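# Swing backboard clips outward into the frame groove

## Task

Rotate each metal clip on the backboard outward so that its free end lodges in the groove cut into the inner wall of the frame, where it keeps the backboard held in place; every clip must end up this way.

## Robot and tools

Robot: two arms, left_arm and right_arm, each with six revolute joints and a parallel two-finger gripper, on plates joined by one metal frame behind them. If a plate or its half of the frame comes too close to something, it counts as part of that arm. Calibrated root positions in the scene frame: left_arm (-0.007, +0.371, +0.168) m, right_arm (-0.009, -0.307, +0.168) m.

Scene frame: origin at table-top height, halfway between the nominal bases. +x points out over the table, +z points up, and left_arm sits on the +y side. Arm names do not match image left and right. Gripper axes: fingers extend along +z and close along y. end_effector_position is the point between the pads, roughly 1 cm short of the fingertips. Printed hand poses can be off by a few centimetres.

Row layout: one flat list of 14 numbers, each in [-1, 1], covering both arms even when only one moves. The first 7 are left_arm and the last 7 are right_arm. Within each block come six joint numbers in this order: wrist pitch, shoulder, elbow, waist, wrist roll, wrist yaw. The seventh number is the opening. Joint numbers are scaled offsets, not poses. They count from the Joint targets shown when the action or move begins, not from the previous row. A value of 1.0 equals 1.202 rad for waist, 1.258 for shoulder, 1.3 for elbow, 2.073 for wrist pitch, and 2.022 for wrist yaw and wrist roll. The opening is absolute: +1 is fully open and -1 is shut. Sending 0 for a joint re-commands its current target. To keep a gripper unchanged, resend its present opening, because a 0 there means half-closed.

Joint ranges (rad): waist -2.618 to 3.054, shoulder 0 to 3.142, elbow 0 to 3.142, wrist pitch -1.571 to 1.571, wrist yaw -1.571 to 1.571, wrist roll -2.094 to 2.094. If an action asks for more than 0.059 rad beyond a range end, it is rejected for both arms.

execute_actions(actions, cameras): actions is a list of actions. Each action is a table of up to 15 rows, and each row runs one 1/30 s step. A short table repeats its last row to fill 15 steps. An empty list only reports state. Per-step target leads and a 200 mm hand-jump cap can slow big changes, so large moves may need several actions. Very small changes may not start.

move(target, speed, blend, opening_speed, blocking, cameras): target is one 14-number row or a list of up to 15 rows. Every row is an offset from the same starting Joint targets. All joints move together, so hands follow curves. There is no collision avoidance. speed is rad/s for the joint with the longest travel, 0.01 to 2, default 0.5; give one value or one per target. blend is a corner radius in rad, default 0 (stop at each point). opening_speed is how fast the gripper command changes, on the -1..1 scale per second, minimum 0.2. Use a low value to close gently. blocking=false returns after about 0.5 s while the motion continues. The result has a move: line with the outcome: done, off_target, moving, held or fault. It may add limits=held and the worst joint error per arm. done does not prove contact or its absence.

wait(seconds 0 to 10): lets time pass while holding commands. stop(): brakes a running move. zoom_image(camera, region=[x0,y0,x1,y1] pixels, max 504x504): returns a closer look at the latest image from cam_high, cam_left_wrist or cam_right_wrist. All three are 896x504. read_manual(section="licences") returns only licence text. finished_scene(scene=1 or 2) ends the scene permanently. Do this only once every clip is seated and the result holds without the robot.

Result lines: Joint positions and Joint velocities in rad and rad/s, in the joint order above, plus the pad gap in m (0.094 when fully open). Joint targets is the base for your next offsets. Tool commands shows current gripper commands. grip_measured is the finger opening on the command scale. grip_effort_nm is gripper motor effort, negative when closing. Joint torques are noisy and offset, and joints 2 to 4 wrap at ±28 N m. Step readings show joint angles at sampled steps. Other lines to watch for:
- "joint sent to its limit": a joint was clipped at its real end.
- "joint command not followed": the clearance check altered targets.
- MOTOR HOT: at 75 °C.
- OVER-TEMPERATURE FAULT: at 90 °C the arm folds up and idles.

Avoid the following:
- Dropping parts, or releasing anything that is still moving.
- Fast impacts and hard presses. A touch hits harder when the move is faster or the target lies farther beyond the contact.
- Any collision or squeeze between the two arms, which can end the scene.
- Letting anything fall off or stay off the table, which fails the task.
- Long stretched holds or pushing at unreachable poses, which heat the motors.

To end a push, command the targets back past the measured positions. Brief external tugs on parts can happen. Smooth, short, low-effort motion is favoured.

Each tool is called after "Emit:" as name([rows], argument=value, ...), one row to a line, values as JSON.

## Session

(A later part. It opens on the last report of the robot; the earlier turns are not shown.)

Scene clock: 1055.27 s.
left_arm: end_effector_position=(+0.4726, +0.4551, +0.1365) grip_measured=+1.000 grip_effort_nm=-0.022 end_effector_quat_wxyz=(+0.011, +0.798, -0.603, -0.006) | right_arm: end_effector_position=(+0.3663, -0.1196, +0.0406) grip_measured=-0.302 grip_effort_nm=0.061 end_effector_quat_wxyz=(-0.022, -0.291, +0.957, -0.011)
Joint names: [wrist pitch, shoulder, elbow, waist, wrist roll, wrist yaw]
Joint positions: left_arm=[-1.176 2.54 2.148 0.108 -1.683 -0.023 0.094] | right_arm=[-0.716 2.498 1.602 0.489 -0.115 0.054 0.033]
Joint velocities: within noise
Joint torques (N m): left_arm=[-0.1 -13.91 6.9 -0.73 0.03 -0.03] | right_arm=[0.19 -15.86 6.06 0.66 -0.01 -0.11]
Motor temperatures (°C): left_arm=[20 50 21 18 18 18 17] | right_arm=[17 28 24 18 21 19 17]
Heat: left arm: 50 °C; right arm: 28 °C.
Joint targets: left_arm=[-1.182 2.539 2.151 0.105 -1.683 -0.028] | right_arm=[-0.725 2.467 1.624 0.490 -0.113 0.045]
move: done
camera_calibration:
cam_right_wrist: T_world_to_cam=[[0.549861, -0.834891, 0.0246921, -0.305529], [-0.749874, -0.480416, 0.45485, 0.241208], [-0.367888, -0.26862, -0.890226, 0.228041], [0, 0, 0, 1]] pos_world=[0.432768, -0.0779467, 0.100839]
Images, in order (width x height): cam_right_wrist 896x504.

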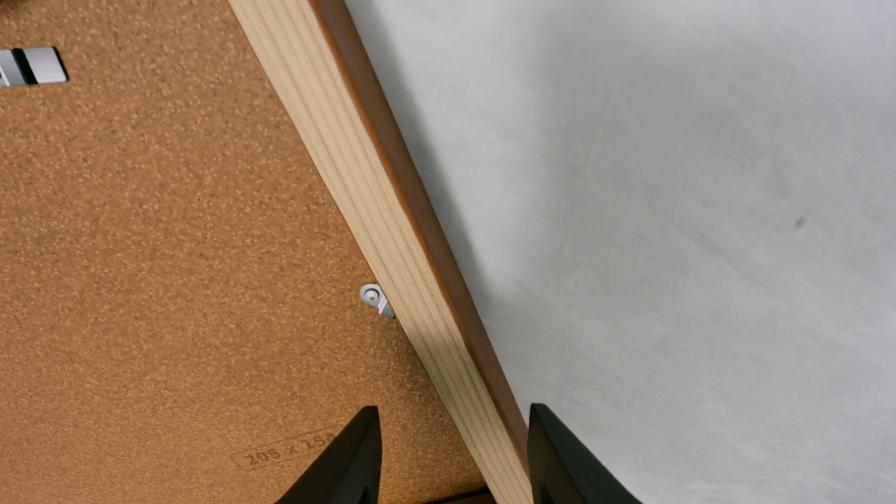

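Emit:
move([
  [0,0,0,0,0,0,1,-0.0314,-0.0374,0,0,0,0,-0.3],
  [0,0,0,0,0,0,1,-0.0097,0.02,0.033,0,-0.187,-0.002,-0.1],
], opening_speed=0.8, speed=0.35, blend=0.02, cameras=["cam_right_wrist"])

Emit:
zoom_image(camera="cam_right_wrist", region=[280, 240, 540, 400])

Scene clock: 1093.60 s.
left_arm: end_effector_position=(+0.4726, +0.4551, +0.1365) grip_measured=+1.000 grip_effort_nm=-0.037 end_effector_quat_wxyz=(+0.011, +0.798, -0.603, -0.006) | right_arm: end_effector_position=(+0.3742, -0.1161, +0.0549) grip_measured=-0.102 grip_effort_nm=0.061 end_effector_quat_wxyz=(-0.017, -0.461, +0.887, -0.006)
Joint names: [wrist pitch, shoulder, elbow, waist, wrist roll, wrist yaw]
Joint positions: left_arm=[-1.176 2.54 2.148 0.108 -1.683 -0.023 0.094] | right_arm=[-0.755 2.481 1.637 0.489 -0.484 0.053 0.042]
Joint velocities: within noise
Joint torques (N m): left_arm=[-0.12 -13.72 6.97 -0.73 0.06 -0.03] | right_arm=[0.41 -11.92 6.79 0.64 -0.1 -0.14]
Motor temperatures (°C): left_arm=[20 50 21 18 18 18 17] | right_arm=[17 30 24 18 21 19 17]
Heat: left arm: 50 °C; right arm: 30 °C.
Joint targets: left_arm=[-1.182 2.539 2.151 0.105 -1.683 -0.028] | right_arm=[-0.745 2.493 1.666 0.490 -0.491 0.040]
move: done
camera_calibration:
cam_right_wrist: T_world_to_cam=[[0.813208, -0.58184, 0.0124486, -0.375761], [-0.52605, -0.725748, 0.443352, 0.130728], [-0.248925, -0.367086, -0.896261, 0.189019], [0, 0, 0, 1]] pos_world=[0.421393, -0.0543706, 0.11613]
Images, in order (width x height): cam_right_wrist 896x504.

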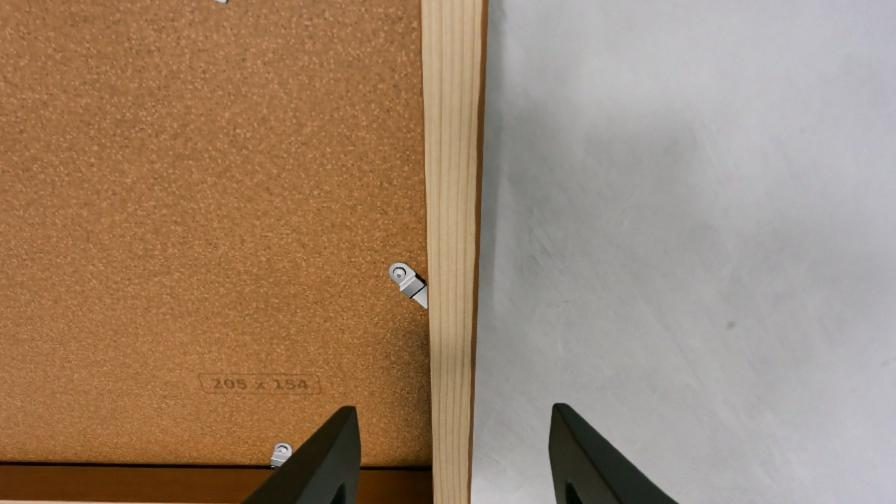

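Scaled by 1.938.

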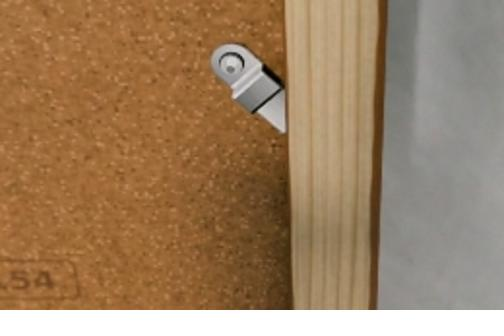

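Emit:
move([
  [0,0,0,0,0,0,1,0.0265,0.0374,0.002,0,0,-0.005,-0.1],
  [0,0,0,0,0,0,1,0.0499,0.0715,0.001,0,0,-0.005,-0.1],
], speed=[0.3,0.15], cameras=["cam_right_wrist"])

Emit:
zoom_image(camera="cam_right_wrist", region=[340, 300, 600, 460])

Scene clock: 1117.77 s.
left_arm: end_effector_position=(+0.4726, +0.4551, +0.1365) grip_measured=+1.000 grip_effort_nm=-0.027 end_effector_quat_wxyz=(+0.011, +0.798, -0.603, -0.006) | right_arm: end_effector_position=(+0.3781, -0.1107, +0.0215) grip_measured=-0.102 grip_effort_nm=0.061 end_effector_quat_wxyz=(-0.007, -0.461, +0.887, -0.002)
Joint names: [wrist pitch, shoulder, elbow, waist, wrist roll, wrist yaw]
Joint positions: left_arm=[-1.176 2.54 2.148 0.108 -1.683 -0.023 0.094] | right_arm=[-0.661 2.565 1.646 0.489 -0.485 0.043 0.042]
Joint velocities: within noise
Joint torques (N m): left_arm=[-0.11 -13.91 7.04 -0.62 0.01 -0.04] | right_arm=[0.56 -11.56 6.04 0.64 -0.1 -0.14]
Motor temperatures (°C): left_arm=[20 51 21 18 18 18 17] | right_arm=[17 29 24 18 21 19 17]
Heat: left arm: 51 °C; right arm: 29 °C.
Joint targets: left_arm=[-1.182 2.539 2.151 0.105 -1.683 -0.028] | right_arm=[-0.641 2.583 1.668 0.490 -0.491 0.030]
move: done
camera_calibration:
cam_right_wrist: T_world_to_cam=[[0.813392, -0.581584, 0.0123471, -0.375404], [-0.530807, -0.733359, 0.424769, 0.152792], [-0.237984, -0.352058, -0.905218, 0.15979], [0, 0, 0, 1]] pos_world=[0.424481, -0.0500229, 0.0843786]
Images, in order (width x height): cam_right_wrist 896x504.

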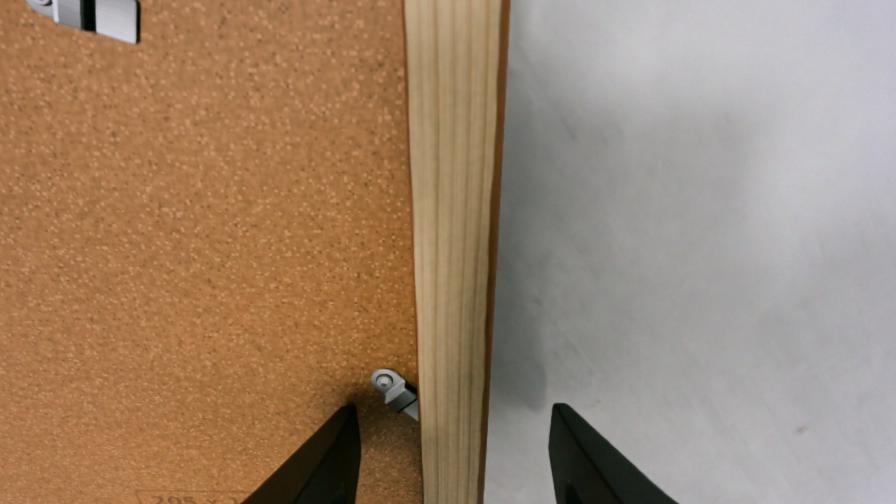

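Scaled by 1.938.

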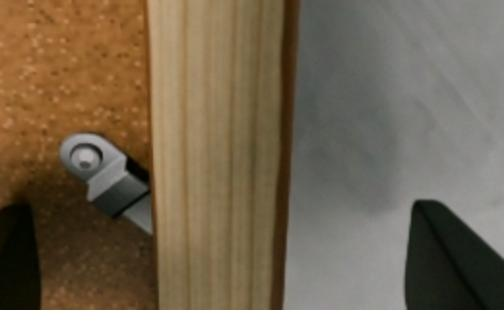

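Emit:
move([
  [0,0,0,0,0,0,1,0.0045,0.0035,0,0,0,0,-0.1],
], speed=0.15, cameras=["cam_right_wrist"])

Emit:
zoom_image(camera="cam_right_wrist", region=[340, 300, 600, 460])

Scene clock: 1126.03 s.
left_arm: end_effector_position=(+0.4726, +0.4551, +0.1365) grip_measured=+1.000 grip_effort_nm=-0.027 end_effector_quat_wxyz=(+0.011, +0.798, -0.603, -0.006) | right_arm: end_effector_position=(+0.3782, -0.1107, +0.0215) grip_measured=-0.102 grip_effort_nm=0.056 end_effector_quat_wxyz=(-0.007, -0.461, +0.887, -0.002)
Joint names: [wrist pitch, shoulder, elbow, waist, wrist roll, wrist yaw]
Joint positions: left_arm=[-1.176 2.54 2.148 0.108 -1.683 -0.023 0.094] | right_arm=[-0.661 2.565 1.646 0.489 -0.486 0.043 0.042]
Joint velocities: within noise
Joint torques (N m): left_arm=[-0.11 -13.7 7.23 -0.73 0 0] | right_arm=[0.65 -11.21 6.06 0.64 -0.08 -0.15]
Motor temperatures (°C): left_arm=[20 51 21 18 18 18 17] | right_arm=[17 29 24 18 21 19 17]
Heat: left arm: 51 °C; right arm: 29 °C.
Joint targets: left_arm=[-1.182 2.539 2.151 0.105 -1.683 -0.028] | right_arm=[-0.632 2.587 1.668 0.490 -0.491 0.030]
move: done
camera_calibration:
cam_right_wrist: T_world_to_cam=[[0.813601, -0.581289, 0.0125168, -0.375497], [-0.530681, -0.733629, 0.42446, 0.152798], [-0.237551, -0.351984, -0.90536, 0.159671], [0, 0, 0, 1]] pos_world=[0.424522, -0.0499739, 0.0844035]
Images, in order (width x height): cam_right_wrist 896x504.

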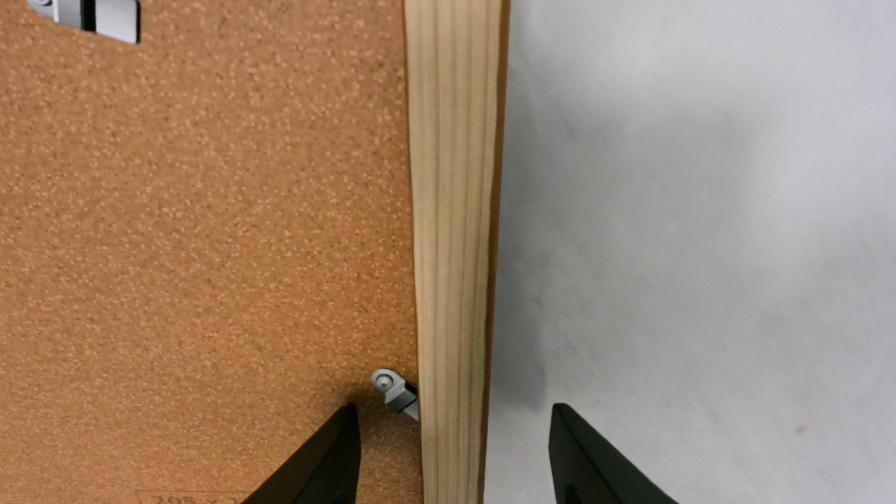

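Scaled by 1.938.

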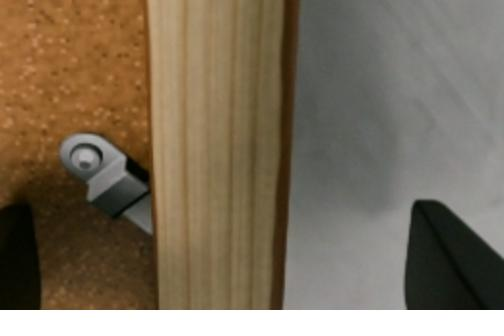

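Emit:
move([
  [0,0,0,0,0,0,1,0.005,0.003,0,0,0,0,-0.1],
], speed=0.15, cameras=[])

Scene clock: 1130.07 s.
left_arm: end_effector_position=(+0.4726, +0.4551, +0.1365) grip_measured=+1.000 grip_effort_nm=-0.032 end_effector_quat_wxyz=(+0.011, +0.798, -0.603, -0.006) | right_arm: end_effector_position=(+0.3791, -0.1098, +0.0215) grip_measured=-0.102 grip_effort_nm=0.061 end_effector_quat_wxyz=(-0.005, -0.461, +0.887, -0.001)
Joint names: [wrist pitch, shoulder, elbow, waist, wrist roll, wrist yaw]
Joint positions: left_arm=[-1.176 2.54 2.148 0.108 -1.683 -0.023 0.094] | right_arm=[-0.656 2.565 1.646 0.489 -0.486 0.041 0.042]
Joint velocities: within noise
Joint torques (N m): left_arm=[-0.1 -13.97 7.16 -0.72 0.02 -0.03] | right_arm=[0.7 -10.88 6.11 0.66 -0.09 -0.12]
Motor temperatures (°C): left_arm=[20 51 21 18 18 18 17] | right_arm=[17 28 24 18 21 19 17]
Heat: left arm: 51 °C; right arm: 28 °C.
Joint targets: left_arm=[-1.182 2.539 2.151 0.105 -1.683 -0.028] | right_arm=[-0.622 2.591 1.668 0.490 -0.491 0.030]
move: done
No camera images: "cameras" was empty.

Emit:
move([
  [0,0,0,0,0,0,1,-0.012,0.005,0,0,0.0015,0.003,-0.1],
], speed=0.15, cameras=["cam_right_wrist"])

Scene clock: 1137.63 s.
left_arm: end_effector_position=(+0.4726, +0.4551, +0.1365) grip_measured=+1.000 grip_effort_nm=-0.027 end_effector_quat_wxyz=(+0.011, +0.798, -0.603, -0.006) | right_arm: end_effector_position=(+0.3789, -0.1099, +0.0212) grip_measured=-0.102 grip_effort_nm=0.061 end_effector_quat_wxyz=(-0.005, -0.461, +0.887, -0.001)
Joint names: [wrist pitch, shoulder, elbow, waist, wrist roll, wrist yaw]
Joint positions: left_arm=[-1.176 2.54 2.148 0.108 -1.683 -0.023 0.094] | right_arm=[-0.656 2.566 1.646 0.489 -0.486 0.041 0.042]
Joint velocities: within noise
Joint torques (N m): left_arm=[-0.09 -13.96 6.99 -0.7 0.02 -0.02] | right_arm=[0.45 -10.41 6.08 0.66 -0.05 -0.07]
Motor temperatures (°C): left_arm=[20 51 21 18 18 18 17] | right_arm=[17 28 24 18 21 19 17]
Heat: left arm: 51 °C; right arm: 28 °C.
Joint targets: left_arm=[-1.182 2.539 2.151 0.105 -1.683 -0.028] | right_arm=[-0.647 2.597 1.668 0.490 -0.488 0.037]
move: done
camera_calibration:
cam_right_wrist: T_world_to_cam=[[0.813898, -0.580868, 0.0127437, -0.375724], [-0.531468, -0.735459, 0.420288, 0.1541], [-0.234759, -0.348844, -0.907301, 0.159153], [0, 0, 0, 1]] pos_world=[0.425063, -0.0493923, 0.0844217]
Images, in order (width x height): cam_right_wrist 896x504.

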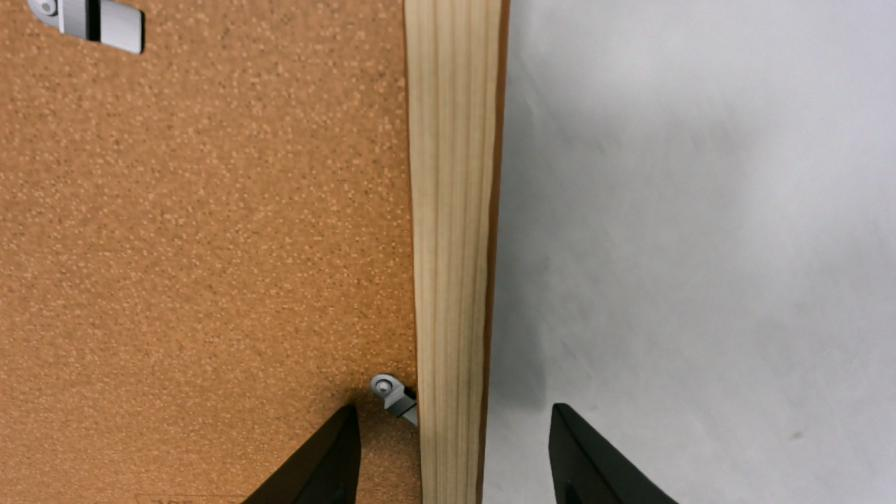

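Emit:
move([
  [0,0,0,0,0,0,1,-0.003,0,0,0,0,0,-0.5],
  [0,0,0,0,0,0,1,-0.003,0,0,0,0,0,-0.74],
], opening_speed=0.4, cameras=["cam_right_wrist"])

Emit:
zoom_image(camera="cam_right_wrist", region=[320, 300, 580, 460])

Scene clock: 1143.40 s.
left_arm: end_effector_position=(+0.4726, +0.4551, +0.1365) grip_measured=+1.000 grip_effort_nm=-0.027 end_effector_quat_wxyz=(+0.011, +0.798, -0.603, -0.006) | right_arm: end_effector_position=(+0.3781, -0.1094, +0.0213) grip_measured=-0.735 grip_effort_nm=-0.305 end_effector_quat_wxyz=(-0.007, -0.461, +0.887, +0.001)
Joint names: [wrist pitch, shoulder, elbow, waist, wrist roll, wrist yaw]
Joint positions: left_arm=[-1.176 2.54 2.148 0.108 -1.683 -0.023 0.094] | right_arm=[-0.661 2.567 1.649 0.489 -0.486 0.037 0.012]
Joint velocities: within noise
Joint torques (N m): left_arm=[-0.11 -13.83 7.16 -0.69 0.02 -0.06] | right_arm=[0.43 -10.51 5.86 0.64 -0.06 0]
Motor temperatures (°C): left_arm=[20 51 21 18 18 18 17] | right_arm=[17 28 24 18 21 19 17]
Heat: left arm: 51 °C; right arm: 28 °C.
Joint targets: left_arm=[-1.182 2.539 2.151 0.105 -1.683 -0.028] | right_arm=[-0.653 2.597 1.667 0.490 -0.488 0.037]
move: done
camera_calibration:
cam_right_wrist: T_world_to_cam=[[0.813996, -0.580827, 0.00710001, -0.37471], [-0.529246, -0.73656, 0.421163, 0.153072], [-0.239393, -0.346583, -0.906957, 0.161197], [0, 0, 0, 1]] pos_world=[0.424615, -0.0490262, 0.0843909]
Images, in order (width x height): cam_right_wrist 896x504.

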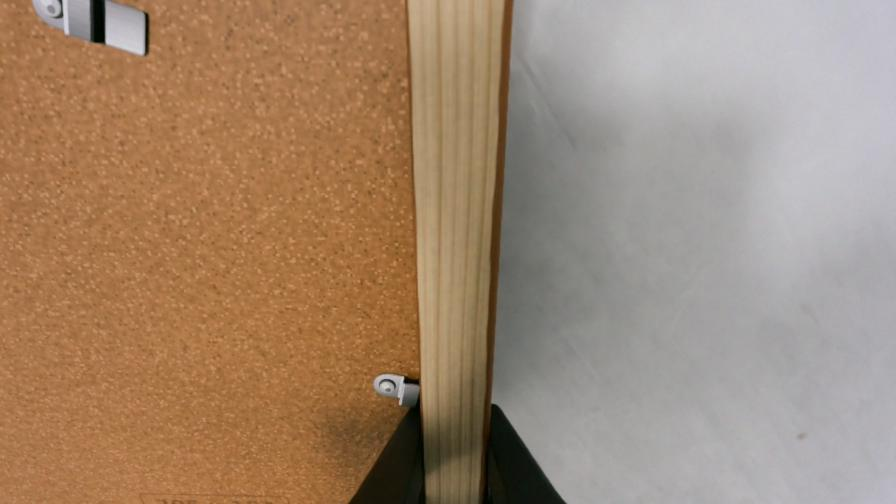

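Scaled by 1.938.

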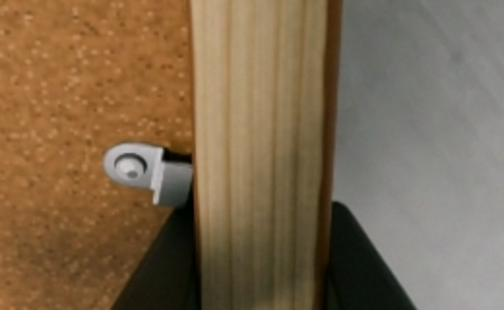

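Emit:
move([
  [0,0,0,0,0,0,1,0,0,0,0,0,0,-0.35],
  [0,0,0,0,0,0,1,-0.0757,-0.1407,0,0,0,0,-0.35],
  [0,0,0,0,0,0,1,-0.1944,0.1415,0.45,0.1498,-0.694,0,0.0],
], opening_speed=0.8, speed=[0.3,0.3,0.7], cameras=["cam_right_wrist"])

Scene clock: 1183.77 s.
left_arm: end_effector_position=(+0.4726, +0.4551, +0.1365) grip_measured=+1.000 grip_effort_nm=-0.027 end_effector_quat_wxyz=(+0.011, +0.798, -0.603, -0.006) | right_arm: end_effector_position=(+0.3940, -0.0049, +0.0632) grip_measured=-0.002 grip_effort_nm=0.061 end_effector_quat_wxyz=(+0.003, +0.954, -0.300, -0.002)
Joint names: [wrist pitch, shoulder, elbow, waist, wrist roll, wrist yaw]
Joint positions: left_arm=[-1.176 2.54 2.148 0.108 -1.683 -0.023 0.094] | right_arm=[-1.041 2.76 2.222 0.665 -1.884 0.041 0.047]
Joint velocities: within noise
Joint torques (N m): left_arm=[-0.13 -13.85 7.12 -0.7 0 -0.03] | right_arm=[0.2 -13.74 7.58 1.17 -0.11 -0.06]
Motor temperatures (°C): left_arm=[20 51 21 18 18 18 17] | right_arm=[17 31 24 18 21 19 17]
Heat: left arm: 51 °C; right arm: 31 °C.
Joint targets: left_arm=[-1.182 2.539 2.151 0.105 -1.683 -0.028] | right_arm=[-1.056 2.775 2.252 0.670 -1.891 0.036]
move: done
camera_calibration:
cam_right_wrist: T_world_to_cam=[[0.579064, 0.815229, 0.00931387, -0.227964], [0.741381, -0.531293, 0.409979, -0.278183], [0.339175, -0.230499, -0.912048, 0.012142], [0, 0, 0, 1]] pos_world=[0.334126, 0.0408446, 0.127246]
Images, in order (width x height): cam_right_wrist 896x504.

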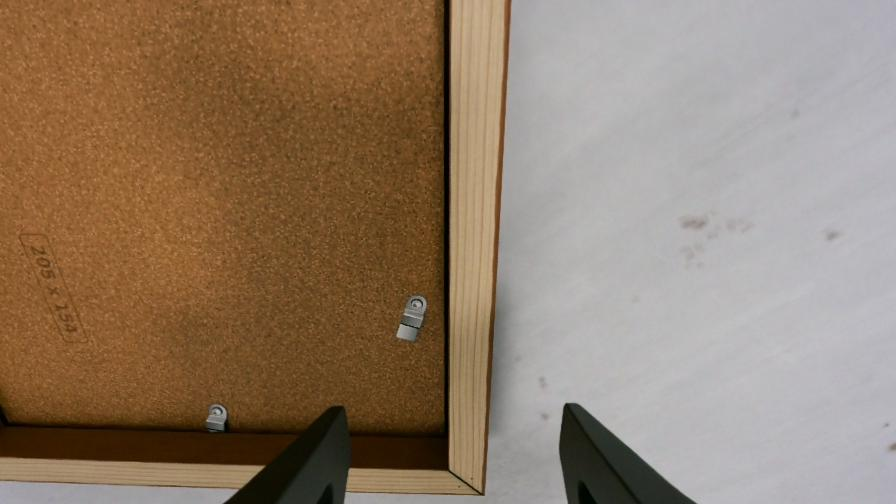

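Emit:
move([
  [0,0,0,0,0,0,1,0.039,0.05,0.0154,-0.0125,0,0,0.1],
  [0,0,0,0,0,0,1,0.0497,0.0723,0.0154,-0.0125,0,0,0.1],
], speed=[0.3,0.15], cameras=["cam_right_wrist"])

Scene clock: 1200.83 s.
left_arm: end_effector_position=(+0.4726, +0.4551, +0.1365) grip_measured=+1.000 grip_effort_nm=-0.022 end_effector_quat_wxyz=(+0.011, +0.798, -0.603, -0.006) | right_arm: end_effector_position=(+0.3979, -0.0012, +0.0238) grip_measured=+0.098 grip_effort_nm=0.066 end_effector_quat_wxyz=(-0.002, +0.954, -0.301, +0.002)
Joint names: [wrist pitch, shoulder, elbow, waist, wrist roll, wrist yaw]
Joint positions: left_arm=[-1.176 2.54 2.148 0.108 -1.683 -0.023 0.094] | right_arm=[-0.959 2.852 2.244 0.663 -1.885 0.041 0.052]
Joint velocities: within noise
Joint torques (N m): left_arm=[-0.12 -13.86 7.09 -0.64 0 -0.04] | right_arm=[0.45 -13.98 7.28 -0.03 -0.09 -0.06]
Motor temperatures (°C): left_arm=[20 51 21 18 18 18 17] | right_arm=[17 32 25 18 21 19 17]
Heat: left arm: 51 °C; right arm: 32 °C.
Joint targets: left_arm=[-1.182 2.539 2.151 0.105 -1.683 -0.028] | right_arm=[-0.953 2.866 2.272 0.655 -1.891 0.036]
move: done
camera_calibration:
cam_right_wrist: T_world_to_cam=[[0.579936, 0.814395, 0.0208729, -0.233476], [0.736735, -0.535225, 0.413226, -0.261192], [0.347701, -0.224267, -0.910389, -0.0276526], [0, 0, 0, 1]] pos_world=[0.337446, 0.0441434, 0.0876302]
Images, in order (width x height): cam_right_wrist 896x504.

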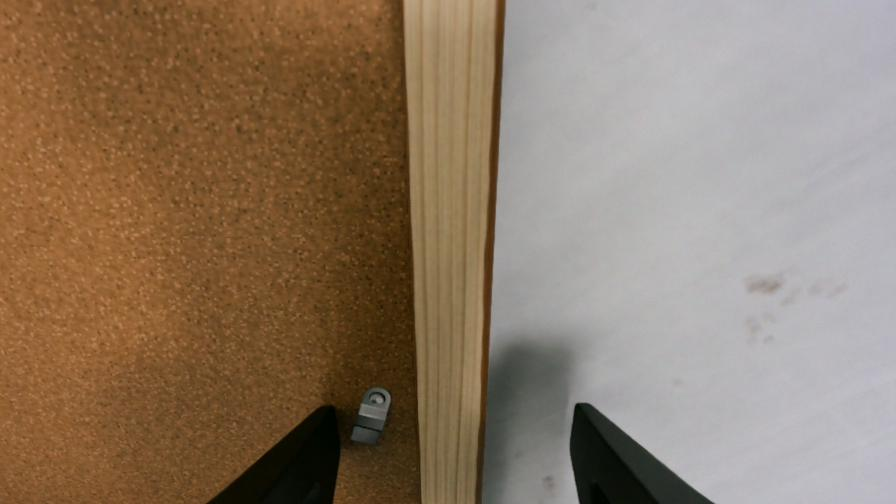

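Emit:
move([
  [0,0,0,0,0,0,1,-0.011,0,0,-0.0037,0,0,0.1],
], speed=0.15, cameras=["cam_right_wrist"])

Scene clock: 1209.90 s.
left_arm: end_effector_position=(+0.4726, +0.4551, +0.1365) grip_measured=+1.000 grip_effort_nm=-0.032 end_effector_quat_wxyz=(+0.011, +0.798, -0.603, -0.006) | right_arm: end_effector_position=(+0.3990, -0.0033, +0.0237) grip_measured=+0.098 grip_effort_nm=0.056 end_effector_quat_wxyz=(-0.001, +0.953, -0.303, +0.001)
Joint names: [wrist pitch, shoulder, elbow, waist, wrist roll, wrist yaw]
Joint positions: left_arm=[-1.176 2.54 2.148 0.108 -1.683 -0.023 0.094] | right_arm=[-0.961 2.852 2.244 0.658 -1.885 0.041 0.052]
Joint velocities: within noise
Joint torques (N m): left_arm=[-0.13 -13.93 7.09 -0.65 0.05 -0.03] | right_arm=[0.22 -14.01 7.28 -0.02 -0.11 -0.05]
Motor temperatures (°C): left_arm=[20 51 21 18 18 18 17] | right_arm=[17 31 25 18 21 19 17]
Heat: left arm: 51 °C; right arm: 31 °C.
Joint targets: left_arm=[-1.182 2.539 2.151 0.105 -1.683 -0.028] | right_arm=[-0.976 2.866 2.272 0.651 -1.891 0.036]
move: done
camera_calibration:
cam_right_wrist: T_world_to_cam=[[0.583633, 0.81179, 0.0192473, -0.233825], [0.734879, -0.538125, 0.412765, -0.262328], [0.345436, -0.226759, -0.910634, -0.0276822], [0, 0, 0, 1]] pos_world=[0.33881, 0.0423742, 0.087572]
Images, in order (width x height): cam_right_wrist 896x504.

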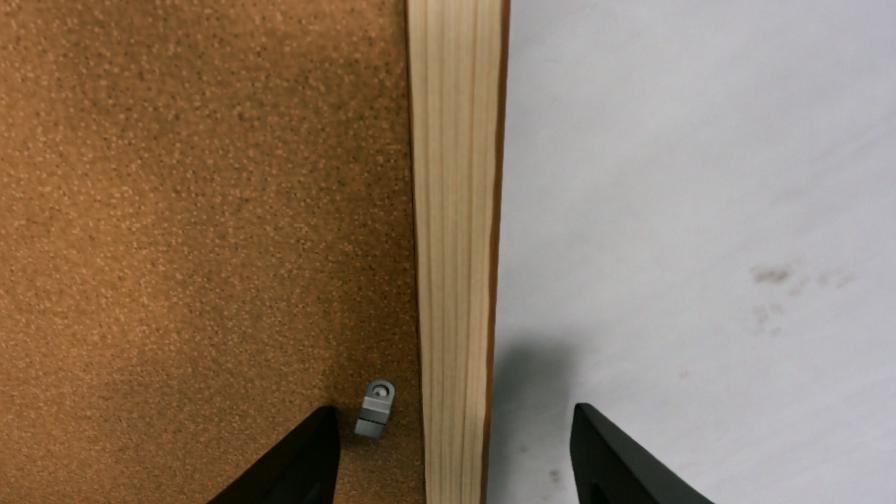

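Emit:
move([
  [0,0,0,0,0,0,1,0.005,0,0,0.0037,0.002,0.002,-0.1],
  [0,0,0,0,0,0,1,0.005,0,0,0.0037,0.002,0.002,-0.4],
], opening_speed=0.4, cameras=["cam_right_wrist"])

Emit:
zoom_image(camera="cam_right_wrist", region=[320, 320, 580, 480])

Scene clock: 1218.53 s.
left_arm: end_effector_position=(+0.4726, +0.4551, +0.1365) grip_measured=+1.000 grip_effort_nm=-0.032 end_effector_quat_wxyz=(+0.011, +0.798, -0.603, -0.006) | right_arm: end_effector_position=(+0.3961, -0.0060, +0.0237) grip_measured=-0.398 grip_effort_nm=-0.159 end_effector_quat_wxyz=(+0.006, +0.953, -0.302, -0.002)
Joint names: [wrist pitch, shoulder, elbow, waist, wrist roll, wrist yaw]
Joint positions: left_arm=[-1.176 2.54 2.148 0.108 -1.683 -0.023 0.094] | right_arm=[-0.976 2.852 2.244 0.658 -1.885 0.043 0.028]
Joint velocities: within noise
Joint torques (N m): left_arm=[-0.11 -13.85 6.91 -0.69 0.04 -0.03] | right_arm=[0.46 -13.94 7.31 0.36 -0.06 -0.03]
Motor temperatures (°C): left_arm=[20 52 21 18 18 18 17] | right_arm=[17 31 25 18 21 19 17]
Heat: left arm: 52 °C; right arm: 31 °C.
Joint targets: left_arm=[-1.182 2.539 2.151 0.105 -1.683 -0.028] | right_arm=[-0.965 2.866 2.272 0.655 -1.887 0.041]
move: done
camera_calibration:
cam_right_wrist: T_world_to_cam=[[0.583246, 0.812288, 0.00365797, -0.229471], [0.739809, -0.533053, 0.410533, -0.263525], [0.335421, -0.236736, -0.911838, -0.0233391], [0, 0, 0, 1]] pos_world=[0.336624, 0.0403986, 0.0877438]
Images, in order (width x height): cam_right_wrist 896x504.

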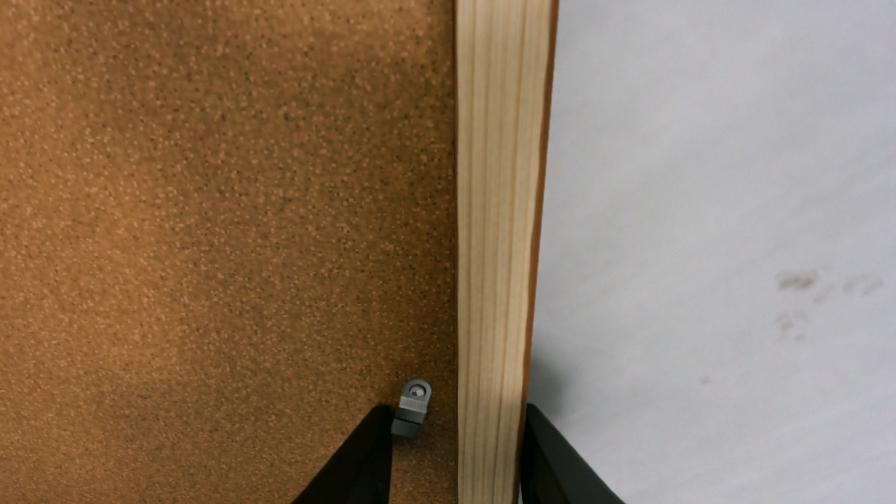

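Scaled by 1.938.

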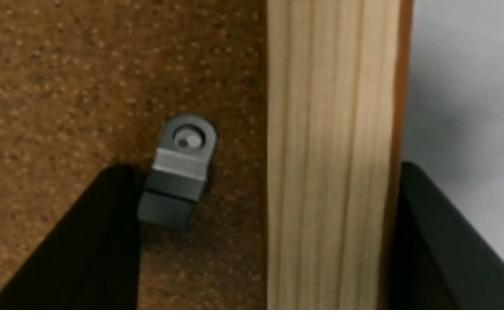

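Emit:
move([
  [0,0,0,0,0,0,1,0.003,0,0,0,0,0,-0.5],
], opening_speed=0.3, cameras=["cam_right_wrist"])

Emit:
zoom_image(camera="cam_right_wrist", region=[320, 320, 580, 480])

Scene clock: 1222.60 s.
left_arm: end_effector_position=(+0.4726, +0.4551, +0.1365) grip_measured=+1.000 grip_effort_nm=-0.022 end_effector_quat_wxyz=(+0.011, +0.798, -0.603, -0.006) | right_arm: end_effector_position=(+0.3970, -0.0053, +0.0237) grip_measured=-0.497 grip_effort_nm=-0.198 end_effector_quat_wxyz=(+0.004, +0.953, -0.302, -0.001)
Joint names: [wrist pitch, shoulder, elbow, waist, wrist roll, wrist yaw]
Joint positions: left_arm=[-1.176 2.54 2.148 0.108 -1.683 -0.023 0.094] | right_arm=[-0.972 2.852 2.244 0.658 -1.885 0.043 0.024]
Joint velocities: within noise
Joint torques (N m): left_arm=[-0.13 -13.86 7.02 -0.68 0.01 -0.06] | right_arm=[0.48 -13.98 7.31 0.36 -0.06 -0.03]
Motor temperatures (°C): left_arm=[20 52 21 18 18 18 17] | right_arm=[17 31 25 18 21 19 17]
Heat: left arm: 52 °C; right arm: 31 °C.
Joint targets: left_arm=[-1.182 2.539 2.151 0.105 -1.683 -0.028] | right_arm=[-0.959 2.866 2.272 0.655 -1.887 0.041]
move: done
camera_calibration:
cam_right_wrist: T_world_to_cam=[[0.583373, 0.812165, 0.0080188, -0.23071], [0.738205, -0.534313, 0.411781, -0.26323], [0.338719, -0.234302, -0.911248, -0.0248045], [0, 0, 0, 1]] pos_world=[0.337309, 0.0409154, 0.0876402]
Images, in order (width x height): cam_right_wrist 896x504.

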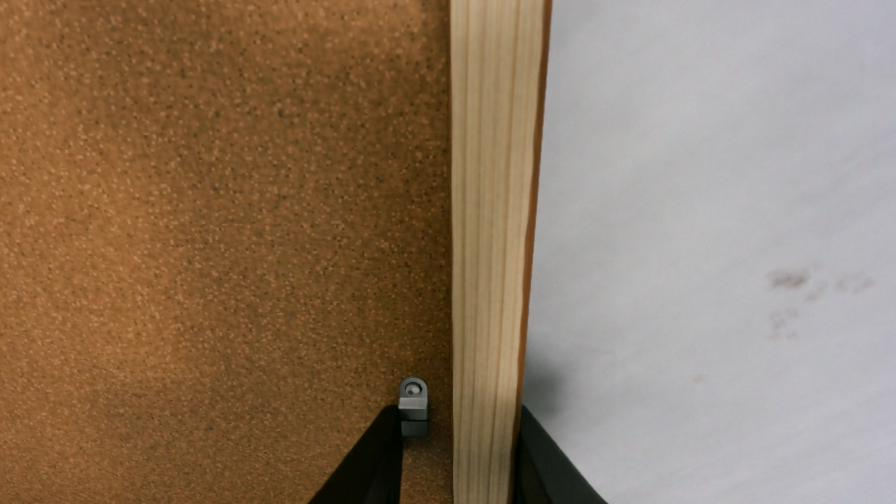

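Scaled by 1.938.

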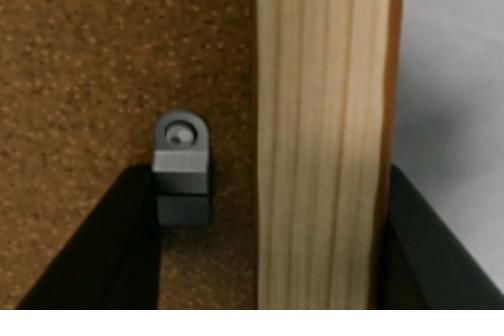

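Clip rotating well. Close to −.74.

Emit:
move([
  [0,0,0,0,0,0,1,-0.002,0,0,0,0,0,-0.74],
], opening_speed=0.4, cameras=["cam_right_wrist"])

Emit:
zoom_image(camera="cam_right_wrist", region=[320, 320, 580, 480])

Scene clock: 1226.27 s.
left_arm: end_effector_position=(+0.4726, +0.4551, +0.1365) grip_measured=+1.000 grip_effort_nm=-0.022 end_effector_quat_wxyz=(+0.011, +0.798, -0.603, -0.006) | right_arm: end_effector_position=(+0.4012, -0.0022, +0.0242) grip_measured=-0.736 grip_effort_nm=-0.281 end_effector_quat_wxyz=(-0.004, +0.953, -0.303, +0.005)
Joint names: [wrist pitch, shoulder, elbow, waist, wrist roll, wrist yaw]
Joint positions: left_arm=[-1.176 2.54 2.148 0.108 -1.683 -0.023 0.094] | right_arm=[-0.953 2.852 2.246 0.658 -1.886 0.043 0.012]
Joint velocities: within noise
Joint torques (N m): left_arm=[-0.1 -13.87 7.13 -0.75 0.03 0] | right_arm=[0.29 -14.02 7.21 0.38 -0.05 -0.05]
Motor temperatures (°C): left_arm=[20 52 21 18 18 18 17] | right_arm=[17 31 25 18 21 19 17]
Heat: left arm: 52 °C; right arm: 31 °C.
Joint targets: left_arm=[-1.182 2.539 2.151 0.105 -1.683 -0.028] | right_arm=[-0.963 2.866 2.273 0.655 -1.887 0.040]
move: done
camera_calibration:
cam_right_wrist: T_world_to_cam=[[0.583433, 0.811703, 0.0272764, -0.236152], [0.731267, -0.539636, 0.417183, -0.262206], [0.353348, -0.223452, -0.908413, -0.0309886], [0, 0, 0, 1]] pos_world=[0.340471, 0.043265, 0.0876787]
Images, in order (width x height): cam_right_wrist 896x504.

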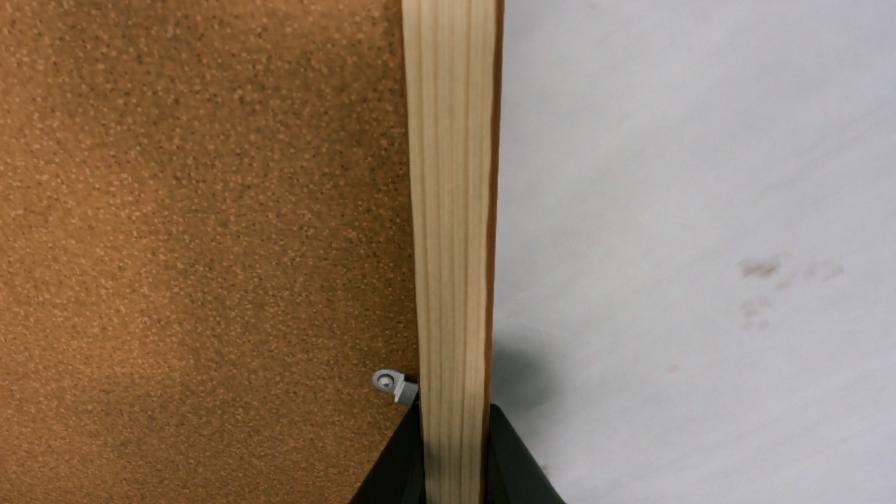

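Scaled by 1.938.

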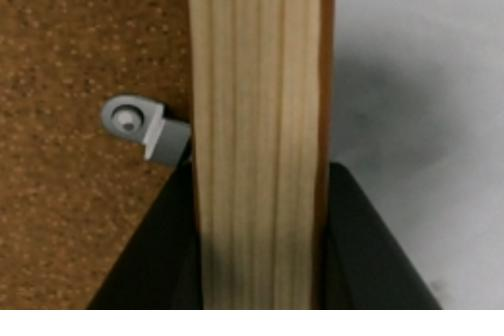

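Emit:
move([
  [0,0,0,0,0,0,1,0.002,0,0,0,0,0,-0.6],
  [0,0,0,0,0,0,1,0.002,0,0,0.0115,0,0,-0.6],
  [0,0,0,0,0,0,1,0.002,0,0,0.006,0,0,-0.6],
], opening_speed=0.5, speed=0.15, cameras=["cam_right_wrist"])

Emit:
zoom_image(camera="cam_right_wrist", region=[320, 320, 580, 480])

Scene clock: 1234.10 s.
left_arm: end_effector_position=(+0.4726, +0.4551, +0.1365) grip_measured=+1.000 grip_effort_nm=-0.022 end_effector_quat_wxyz=(+0.011, +0.798, -0.603, -0.006) | right_arm: end_effector_position=(+0.4012, -0.0022, +0.0242) grip_measured=-0.602 grip_effort_nm=0.061 end_effector_quat_wxyz=(-0.004, +0.953, -0.303, +0.005)
Joint names: [wrist pitch, shoulder, elbow, waist, wrist roll, wrist yaw]
Joint positions: left_arm=[-1.176 2.54 2.148 0.108 -1.683 -0.023 0.094] | right_arm=[-0.953 2.852 2.246 0.658 -1.886 0.043 0.019]
Joint velocities: within noise
Joint torques (N m): left_arm=[-0.11 -13.85 7.02 -0.61 0.03 -0.03] | right_arm=[0.32 -13.98 7.23 1.06 -0.06 -0.05]
Motor temperatures (°C): left_arm=[20 52 21 18 18 18 17] | right_arm=[17 31 25 18 21 19 17]
Heat: left arm: 52 °C; right arm: 31 °C.
Joint targets: left_arm=[-1.182 2.539 2.151 0.105 -1.683 -0.028] | right_arm=[-0.959 2.866 2.273 0.662 -1.887 0.040]
move: done
camera_calibration:
cam_right_wrist: T_world_to_cam=[[0.583433, 0.811703, 0.0272764, -0.236152], [0.731267, -0.539636, 0.417183, -0.262206], [0.353348, -0.223452, -0.908413, -0.0309886], [0, 0, 0, 1]] pos_world=[0.340471, 0.043265, 0.0876787]
Images, in order (width x height): cam_right_wrist 896x504.

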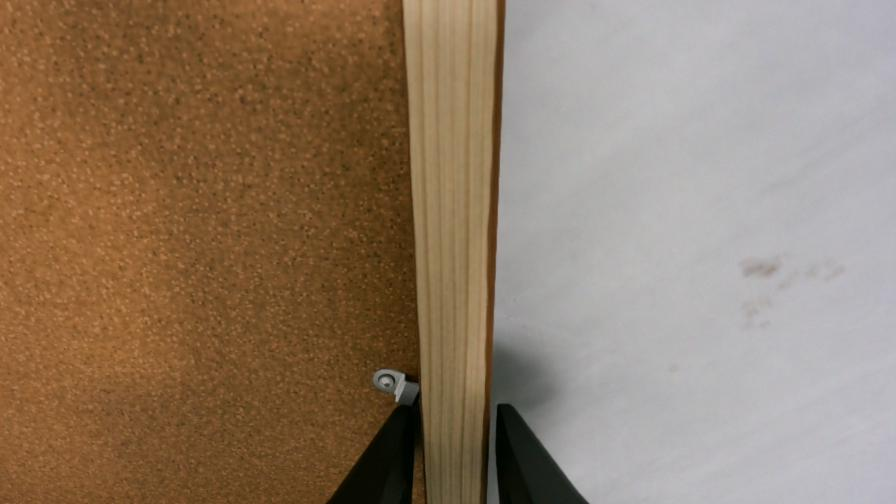

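Scaled by 1.938.

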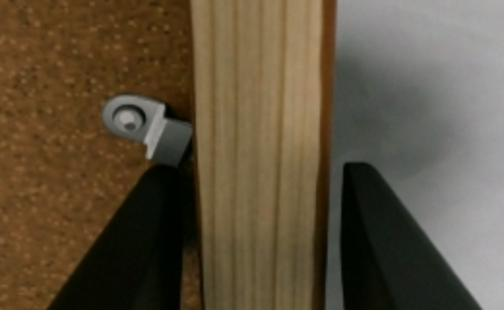

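Emit:
move([
  [0,0,0,0,0,0,1,0,0,0,0.009,0,0,-0.6],
  [0,0,0,0,0,0,1,-0.001,0,0,0.0005,0,0,-0.6],
], speed=0.15, cameras=[])

Scene clock: 1237.57 s.
left_arm: end_effector_position=(+0.4726, +0.4551, +0.1365) grip_measured=+1.000 grip_effort_nm=-0.032 end_effector_quat_wxyz=(+0.011, +0.798, -0.603, -0.006) | right_arm: end_effector_position=(+0.4007, -0.0015, +0.0242) grip_measured=-0.602 grip_effort_nm=0.061 end_effector_quat_wxyz=(-0.004, +0.953, -0.302, +0.005)
Joint names: [wrist pitch, shoulder, elbow, waist, wrist roll, wrist yaw]
Joint positions: left_arm=[-1.176 2.54 2.148 0.108 -1.683 -0.023 0.094] | right_arm=[-0.953 2.852 2.246 0.66 -1.886 0.044 0.019]
Joint velocities: within noise
Joint torques (N m): left_arm=[-0.14 -13.96 7.02 -0.59 0.02 -0.06] | right_arm=[0.31 -14.02 7.23 0.84 -0.07 -0.04]
Motor temperatures (°C): left_arm=[20 52 21 18 18 18 17] | right_arm=[17 31 25 18 21 19 17]
Heat: left arm: 52 °C; right arm: 31 °C.
Joint targets: left_arm=[-1.182 2.539 2.151 0.105 -1.683 -0.028] | right_arm=[-0.961 2.866 2.273 0.663 -1.887 0.040]
move: done
No camera images: "cameras" was empty.

Emit:
move([
  [0,0,0,0,0,0,1,0,0,0,0.010,0,0,-0.6],
  [0,0,0,0,0,0,1,0,0,0,0.0005,0,0,-0.6],
  [0,0,0,0,0,0,1,0,0,0,0.0005,0,0,-0.74],
], speed=0.15, opening_speed=0.4, cameras=["cam_right_wrist"])

Emit:
zoom_image(camera="cam_right_wrist", region=[320, 320, 580, 480])

Scene clock: 1242.10 s.
left_arm: end_effector_position=(+0.4726, +0.4551, +0.1365) grip_measured=+1.000 grip_effort_nm=-0.032 end_effector_quat_wxyz=(+0.011, +0.798, -0.603, -0.006) | right_arm: end_effector_position=(+0.4009, -0.0020, +0.0242) grip_measured=-0.736 grip_effort_nm=-0.281 end_effector_quat_wxyz=(-0.003, +0.953, -0.302, +0.006)
Joint names: [wrist pitch, shoulder, elbow, waist, wrist roll, wrist yaw]
Joint positions: left_arm=[-1.176 2.54 2.148 0.108 -1.683 -0.023 0.094] | right_arm=[-0.954 2.852 2.246 0.66 -1.886 0.047 0.012]
Joint velocities: within noise
Joint torques (N m): left_arm=[-0.11 -13.78 7.06 -0.68 0.02 -0.03] | right_arm=[0.31 -14.01 7.2 0.95 -0.06 -0.08]
Motor temperatures (°C): left_arm=[20 52 21 18 18 18 17] | right_arm=[17 31 25 18 21 19 17]
Heat: left arm: 52 °C; right arm: 31 °C.
Joint targets: left_arm=[-1.182 2.539 2.151 0.105 -1.683 -0.028] | right_arm=[-0.961 2.866 2.273 0.663 -1.887 0.040]
move: done
camera_calibration:
cam_right_wrist: T_world_to_cam=[[0.581857, 0.812881, 0.0258338, -0.235494], [0.73142, -0.536909, 0.42042, -0.26208], [0.355621, -0.225729, -0.906962, -0.0317755], [0, 0, 0, 1]] pos_world=[0.340015, 0.0435429, 0.0874481]
Images, in order (width x height): cam_right_wrist 896x504.

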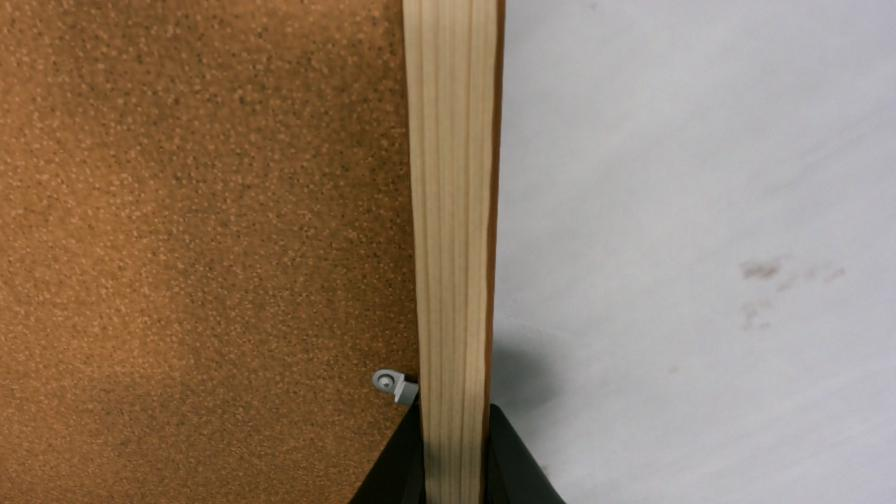

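Scaled by 1.938.

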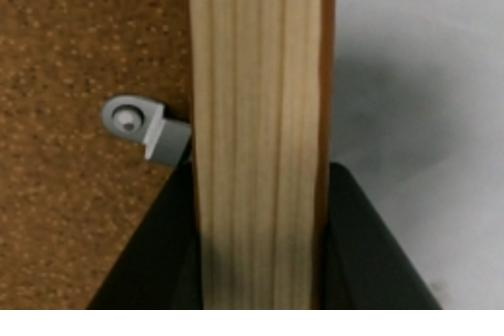

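Emit:
move([
  [0,0,0,0,0,0,1,0,0,0,0,0,-0.001,-0.4],
  [0,0,0,0,0,0,1,0,0,0,0.012,0,-0.001,-0.4],
  [0,0,0,0,0,0,1,0,0,0,0.002,0,-0.001,-0.4],
], speed=0.15, opening_speed=0.5, cameras=["cam_right_wrist"])

Scene clock: 1249.67 s.
left_arm: end_effector_position=(+0.4726, +0.4551, +0.1365) grip_measured=+1.000 grip_effort_nm=-0.027 end_effector_quat_wxyz=(+0.011, +0.798, -0.603, -0.006) | right_arm: end_effector_position=(+0.3993, +0.0002, +0.0243) grip_measured=-0.402 grip_effort_nm=0.056 end_effector_quat_wxyz=(-0.003, +0.954, -0.299, +0.006)
Joint names: [wrist pitch, shoulder, elbow, waist, wrist roll, wrist yaw]
Joint positions: left_arm=[-1.176 2.54 2.148 0.108 -1.683 -0.023 0.094] | right_arm=[-0.954 2.852 2.246 0.666 -1.886 0.047 0.028]
Joint velocities: within noise
Joint torques (N m): left_arm=[-0.11 -13.85 7.04 -0.59 0.02 -0.04] | right_arm=[0.31 -14.01 7.21 0.7 -0.05 -0.09]
Motor temperatures (°C): left_arm=[20 52 21 18 18 18 17] | right_arm=[17 31 26 18 21 19 17]
Heat: left arm: 52 °C; right arm: 31 °C.
Joint targets: left_arm=[-1.182 2.539 2.151 0.105 -1.683 -0.028] | right_arm=[-0.961 2.866 2.273 0.666 -1.887 0.038]
move: done
camera_calibration:
cam_right_wrist: T_world_to_cam=[[0.577506, 0.815971, 0.0260343, -0.234617], [0.734201, -0.53305, 0.420484, -0.260879], [0.35698, -0.223718, -0.906927, -0.0311507], [0, 0, 0, 1]] pos_world=[0.338151, 0.0454105, 0.0875519]
Images, in order (width x height): cam_right_wrist 896x504.

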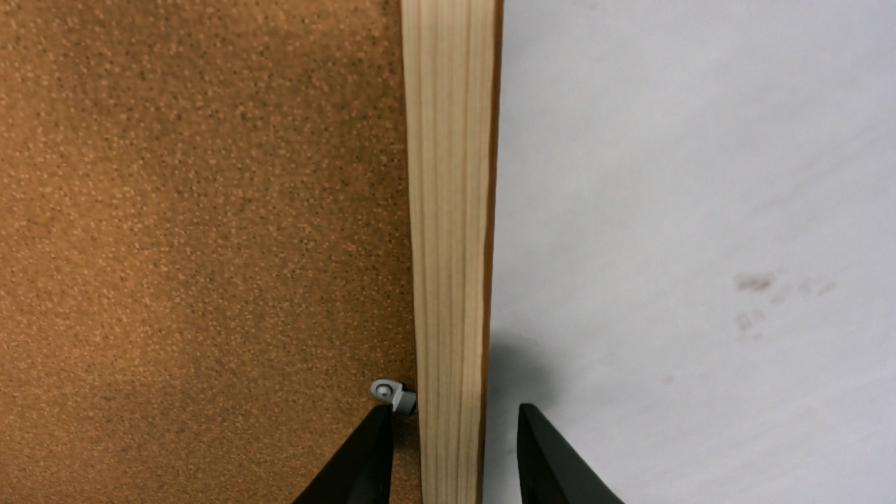

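Emit:
move([
  [0,0,0,0,0,0,1,0,0,0,-0.0055,0,0,-0.4],
  [0,0,0,0,0,0,1,0,0,0,-0.0035,0,0,-0.74],
], speed=0.15, opening_speed=0.5, cameras=["cam_right_wrist"])

Emit:
zoom_image(camera="cam_right_wrist", region=[320, 320, 580, 480])

Scene clock: 1256.43 s.
left_arm: end_effector_position=(+0.4726, +0.4551, +0.1365) grip_measured=+1.000 grip_effort_nm=-0.032 end_effector_quat_wxyz=(+0.011, +0.798, -0.603, -0.006) | right_arm: end_effector_position=(+0.3989, -0.0002, +0.0243) grip_measured=-0.735 grip_effort_nm=-0.281 end_effector_quat_wxyz=(-0.002, +0.954, -0.299, +0.006)
Joint names: [wrist pitch, shoulder, elbow, waist, wrist roll, wrist yaw]
Joint positions: left_arm=[-1.176 2.54 2.148 0.108 -1.683 -0.023 0.094] | right_arm=[-0.956 2.852 2.246 0.666 -1.886 0.047 0.012]
Joint velocities: within noise
Joint torques (N m): left_arm=[-0.08 -13.86 7.09 -0.7 0 -0.02] | right_arm=[0.33 -13.91 7.2 0.31 -0.04 -0.1]
Motor temperatures (°C): left_arm=[20 52 21 18 18 18 17] | right_arm=[17 31 26 18 21 19 17]
Heat: left arm: 52 °C; right arm: 31 °C.
Joint targets: left_arm=[-1.182 2.539 2.151 0.105 -1.683 -0.028] | right_arm=[-0.961 2.866 2.273 0.662 -1.887 0.038]
move: done
camera_calibration:
cam_right_wrist: T_world_to_cam=[[0.577475, 0.816063, 0.0237392, -0.233986], [0.734917, -0.532277, 0.420212, -0.261064], [0.355555, -0.225216, -0.907115, -0.0305251], [0, 0, 0, 1]] pos_world=[0.337835, 0.0451142, 0.0875672]
Images, in order (width x height): cam_right_wrist 896x504.

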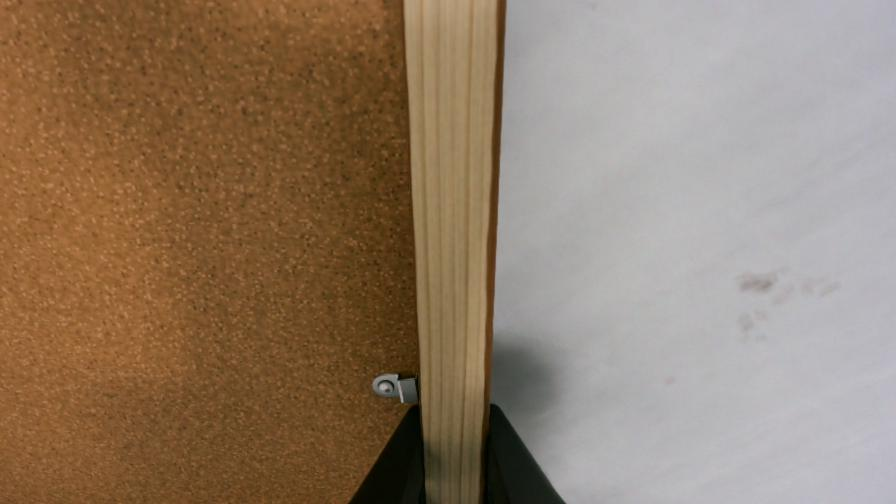

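Scaled by 1.938.

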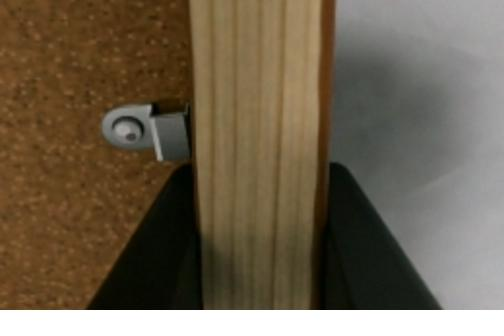

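Emit:
move([
  [0,0,0,0,0,0,1,0,0,0,0,0,0,-0.35],
  [0,0,0,0,0,0,1,-0.06,-0.11,0,0,0,0,-0.35],
  [0,0,0,0,0,0,1,0.0222,-0.1558,-0.19,0.1793,0.1068,0,0.0],
], opening_speed=0.8, speed=[0.3,0.3,0.4], cameras=["cam_right_wrist"])

Scene clock: 1275.90 s.
left_arm: end_effector_position=(+0.4726, +0.4551, +0.1365) grip_measured=+1.000 grip_effort_nm=-0.032 end_effector_quat_wxyz=(+0.011, +0.798, -0.603, -0.006) | right_arm: end_effector_position=(+0.3076, +0.0587, +0.0471) grip_measured=-0.002 grip_effort_nm=0.066 end_effector_quat_wxyz=(+0.007, +0.955, -0.295, +0.001)
Joint names: [wrist pitch, shoulder, elbow, waist, wrist roll, wrist yaw]
Joint positions: left_arm=[-1.176 2.54 2.148 0.108 -1.683 -0.023 0.094] | right_arm=[-0.919 2.712 2.037 0.88 -1.678 0.047 0.047]
Joint velocities: within noise
Joint torques (N m): left_arm=[-0.1 -13.89 7.06 -0.64 0.02 -0.03] | right_arm=[0.38 -18.65 4.31 0.39 0.03 -0.09]
Motor temperatures (°C): left_arm=[20 52 21 18 18 18 17] | right_arm=[17 32 26 18 21 19 17]
Heat: left arm: 52 °C; right arm: 32 °C.
Joint targets: left_arm=[-1.182 2.539 2.151 0.105 -1.683 -0.028] | right_arm=[-0.915 2.670 2.026 0.877 -1.671 0.039]
move: off_target (right_arm); target 3's new numbers were sent with right_arm's shoulder 0.042 rad from that target; right_arm: the shoulder is farthest, 0.042 rad from its target
camera_calibration:
cam_right_wrist: T_world_to_cam=[[0.570863, 0.821041, 0.00245987, -0.227191], [0.745509, -0.519597, 0.417415, -0.176039], [0.343993, -0.236453, -0.908713, 0.0401799], [0, 0, 0, 1]] pos_world=[0.247112, 0.104565, 0.110552]
Images, in order (width x height): cam_right_wrist 896x504.

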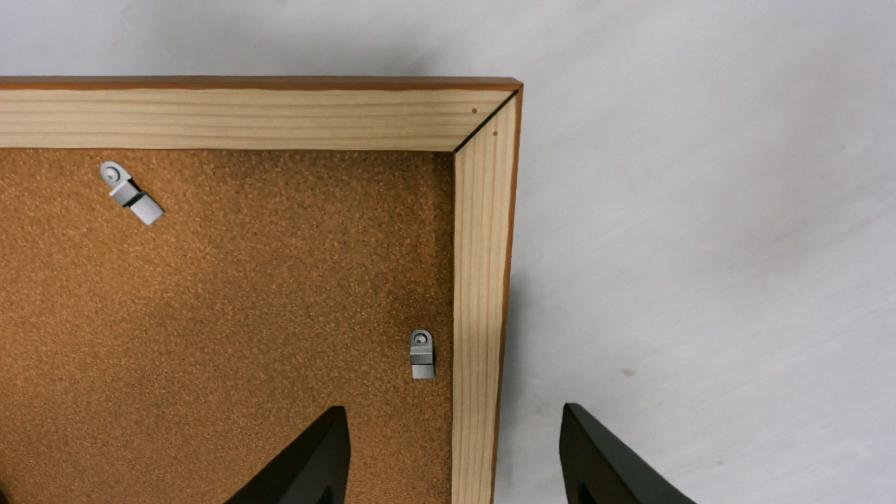

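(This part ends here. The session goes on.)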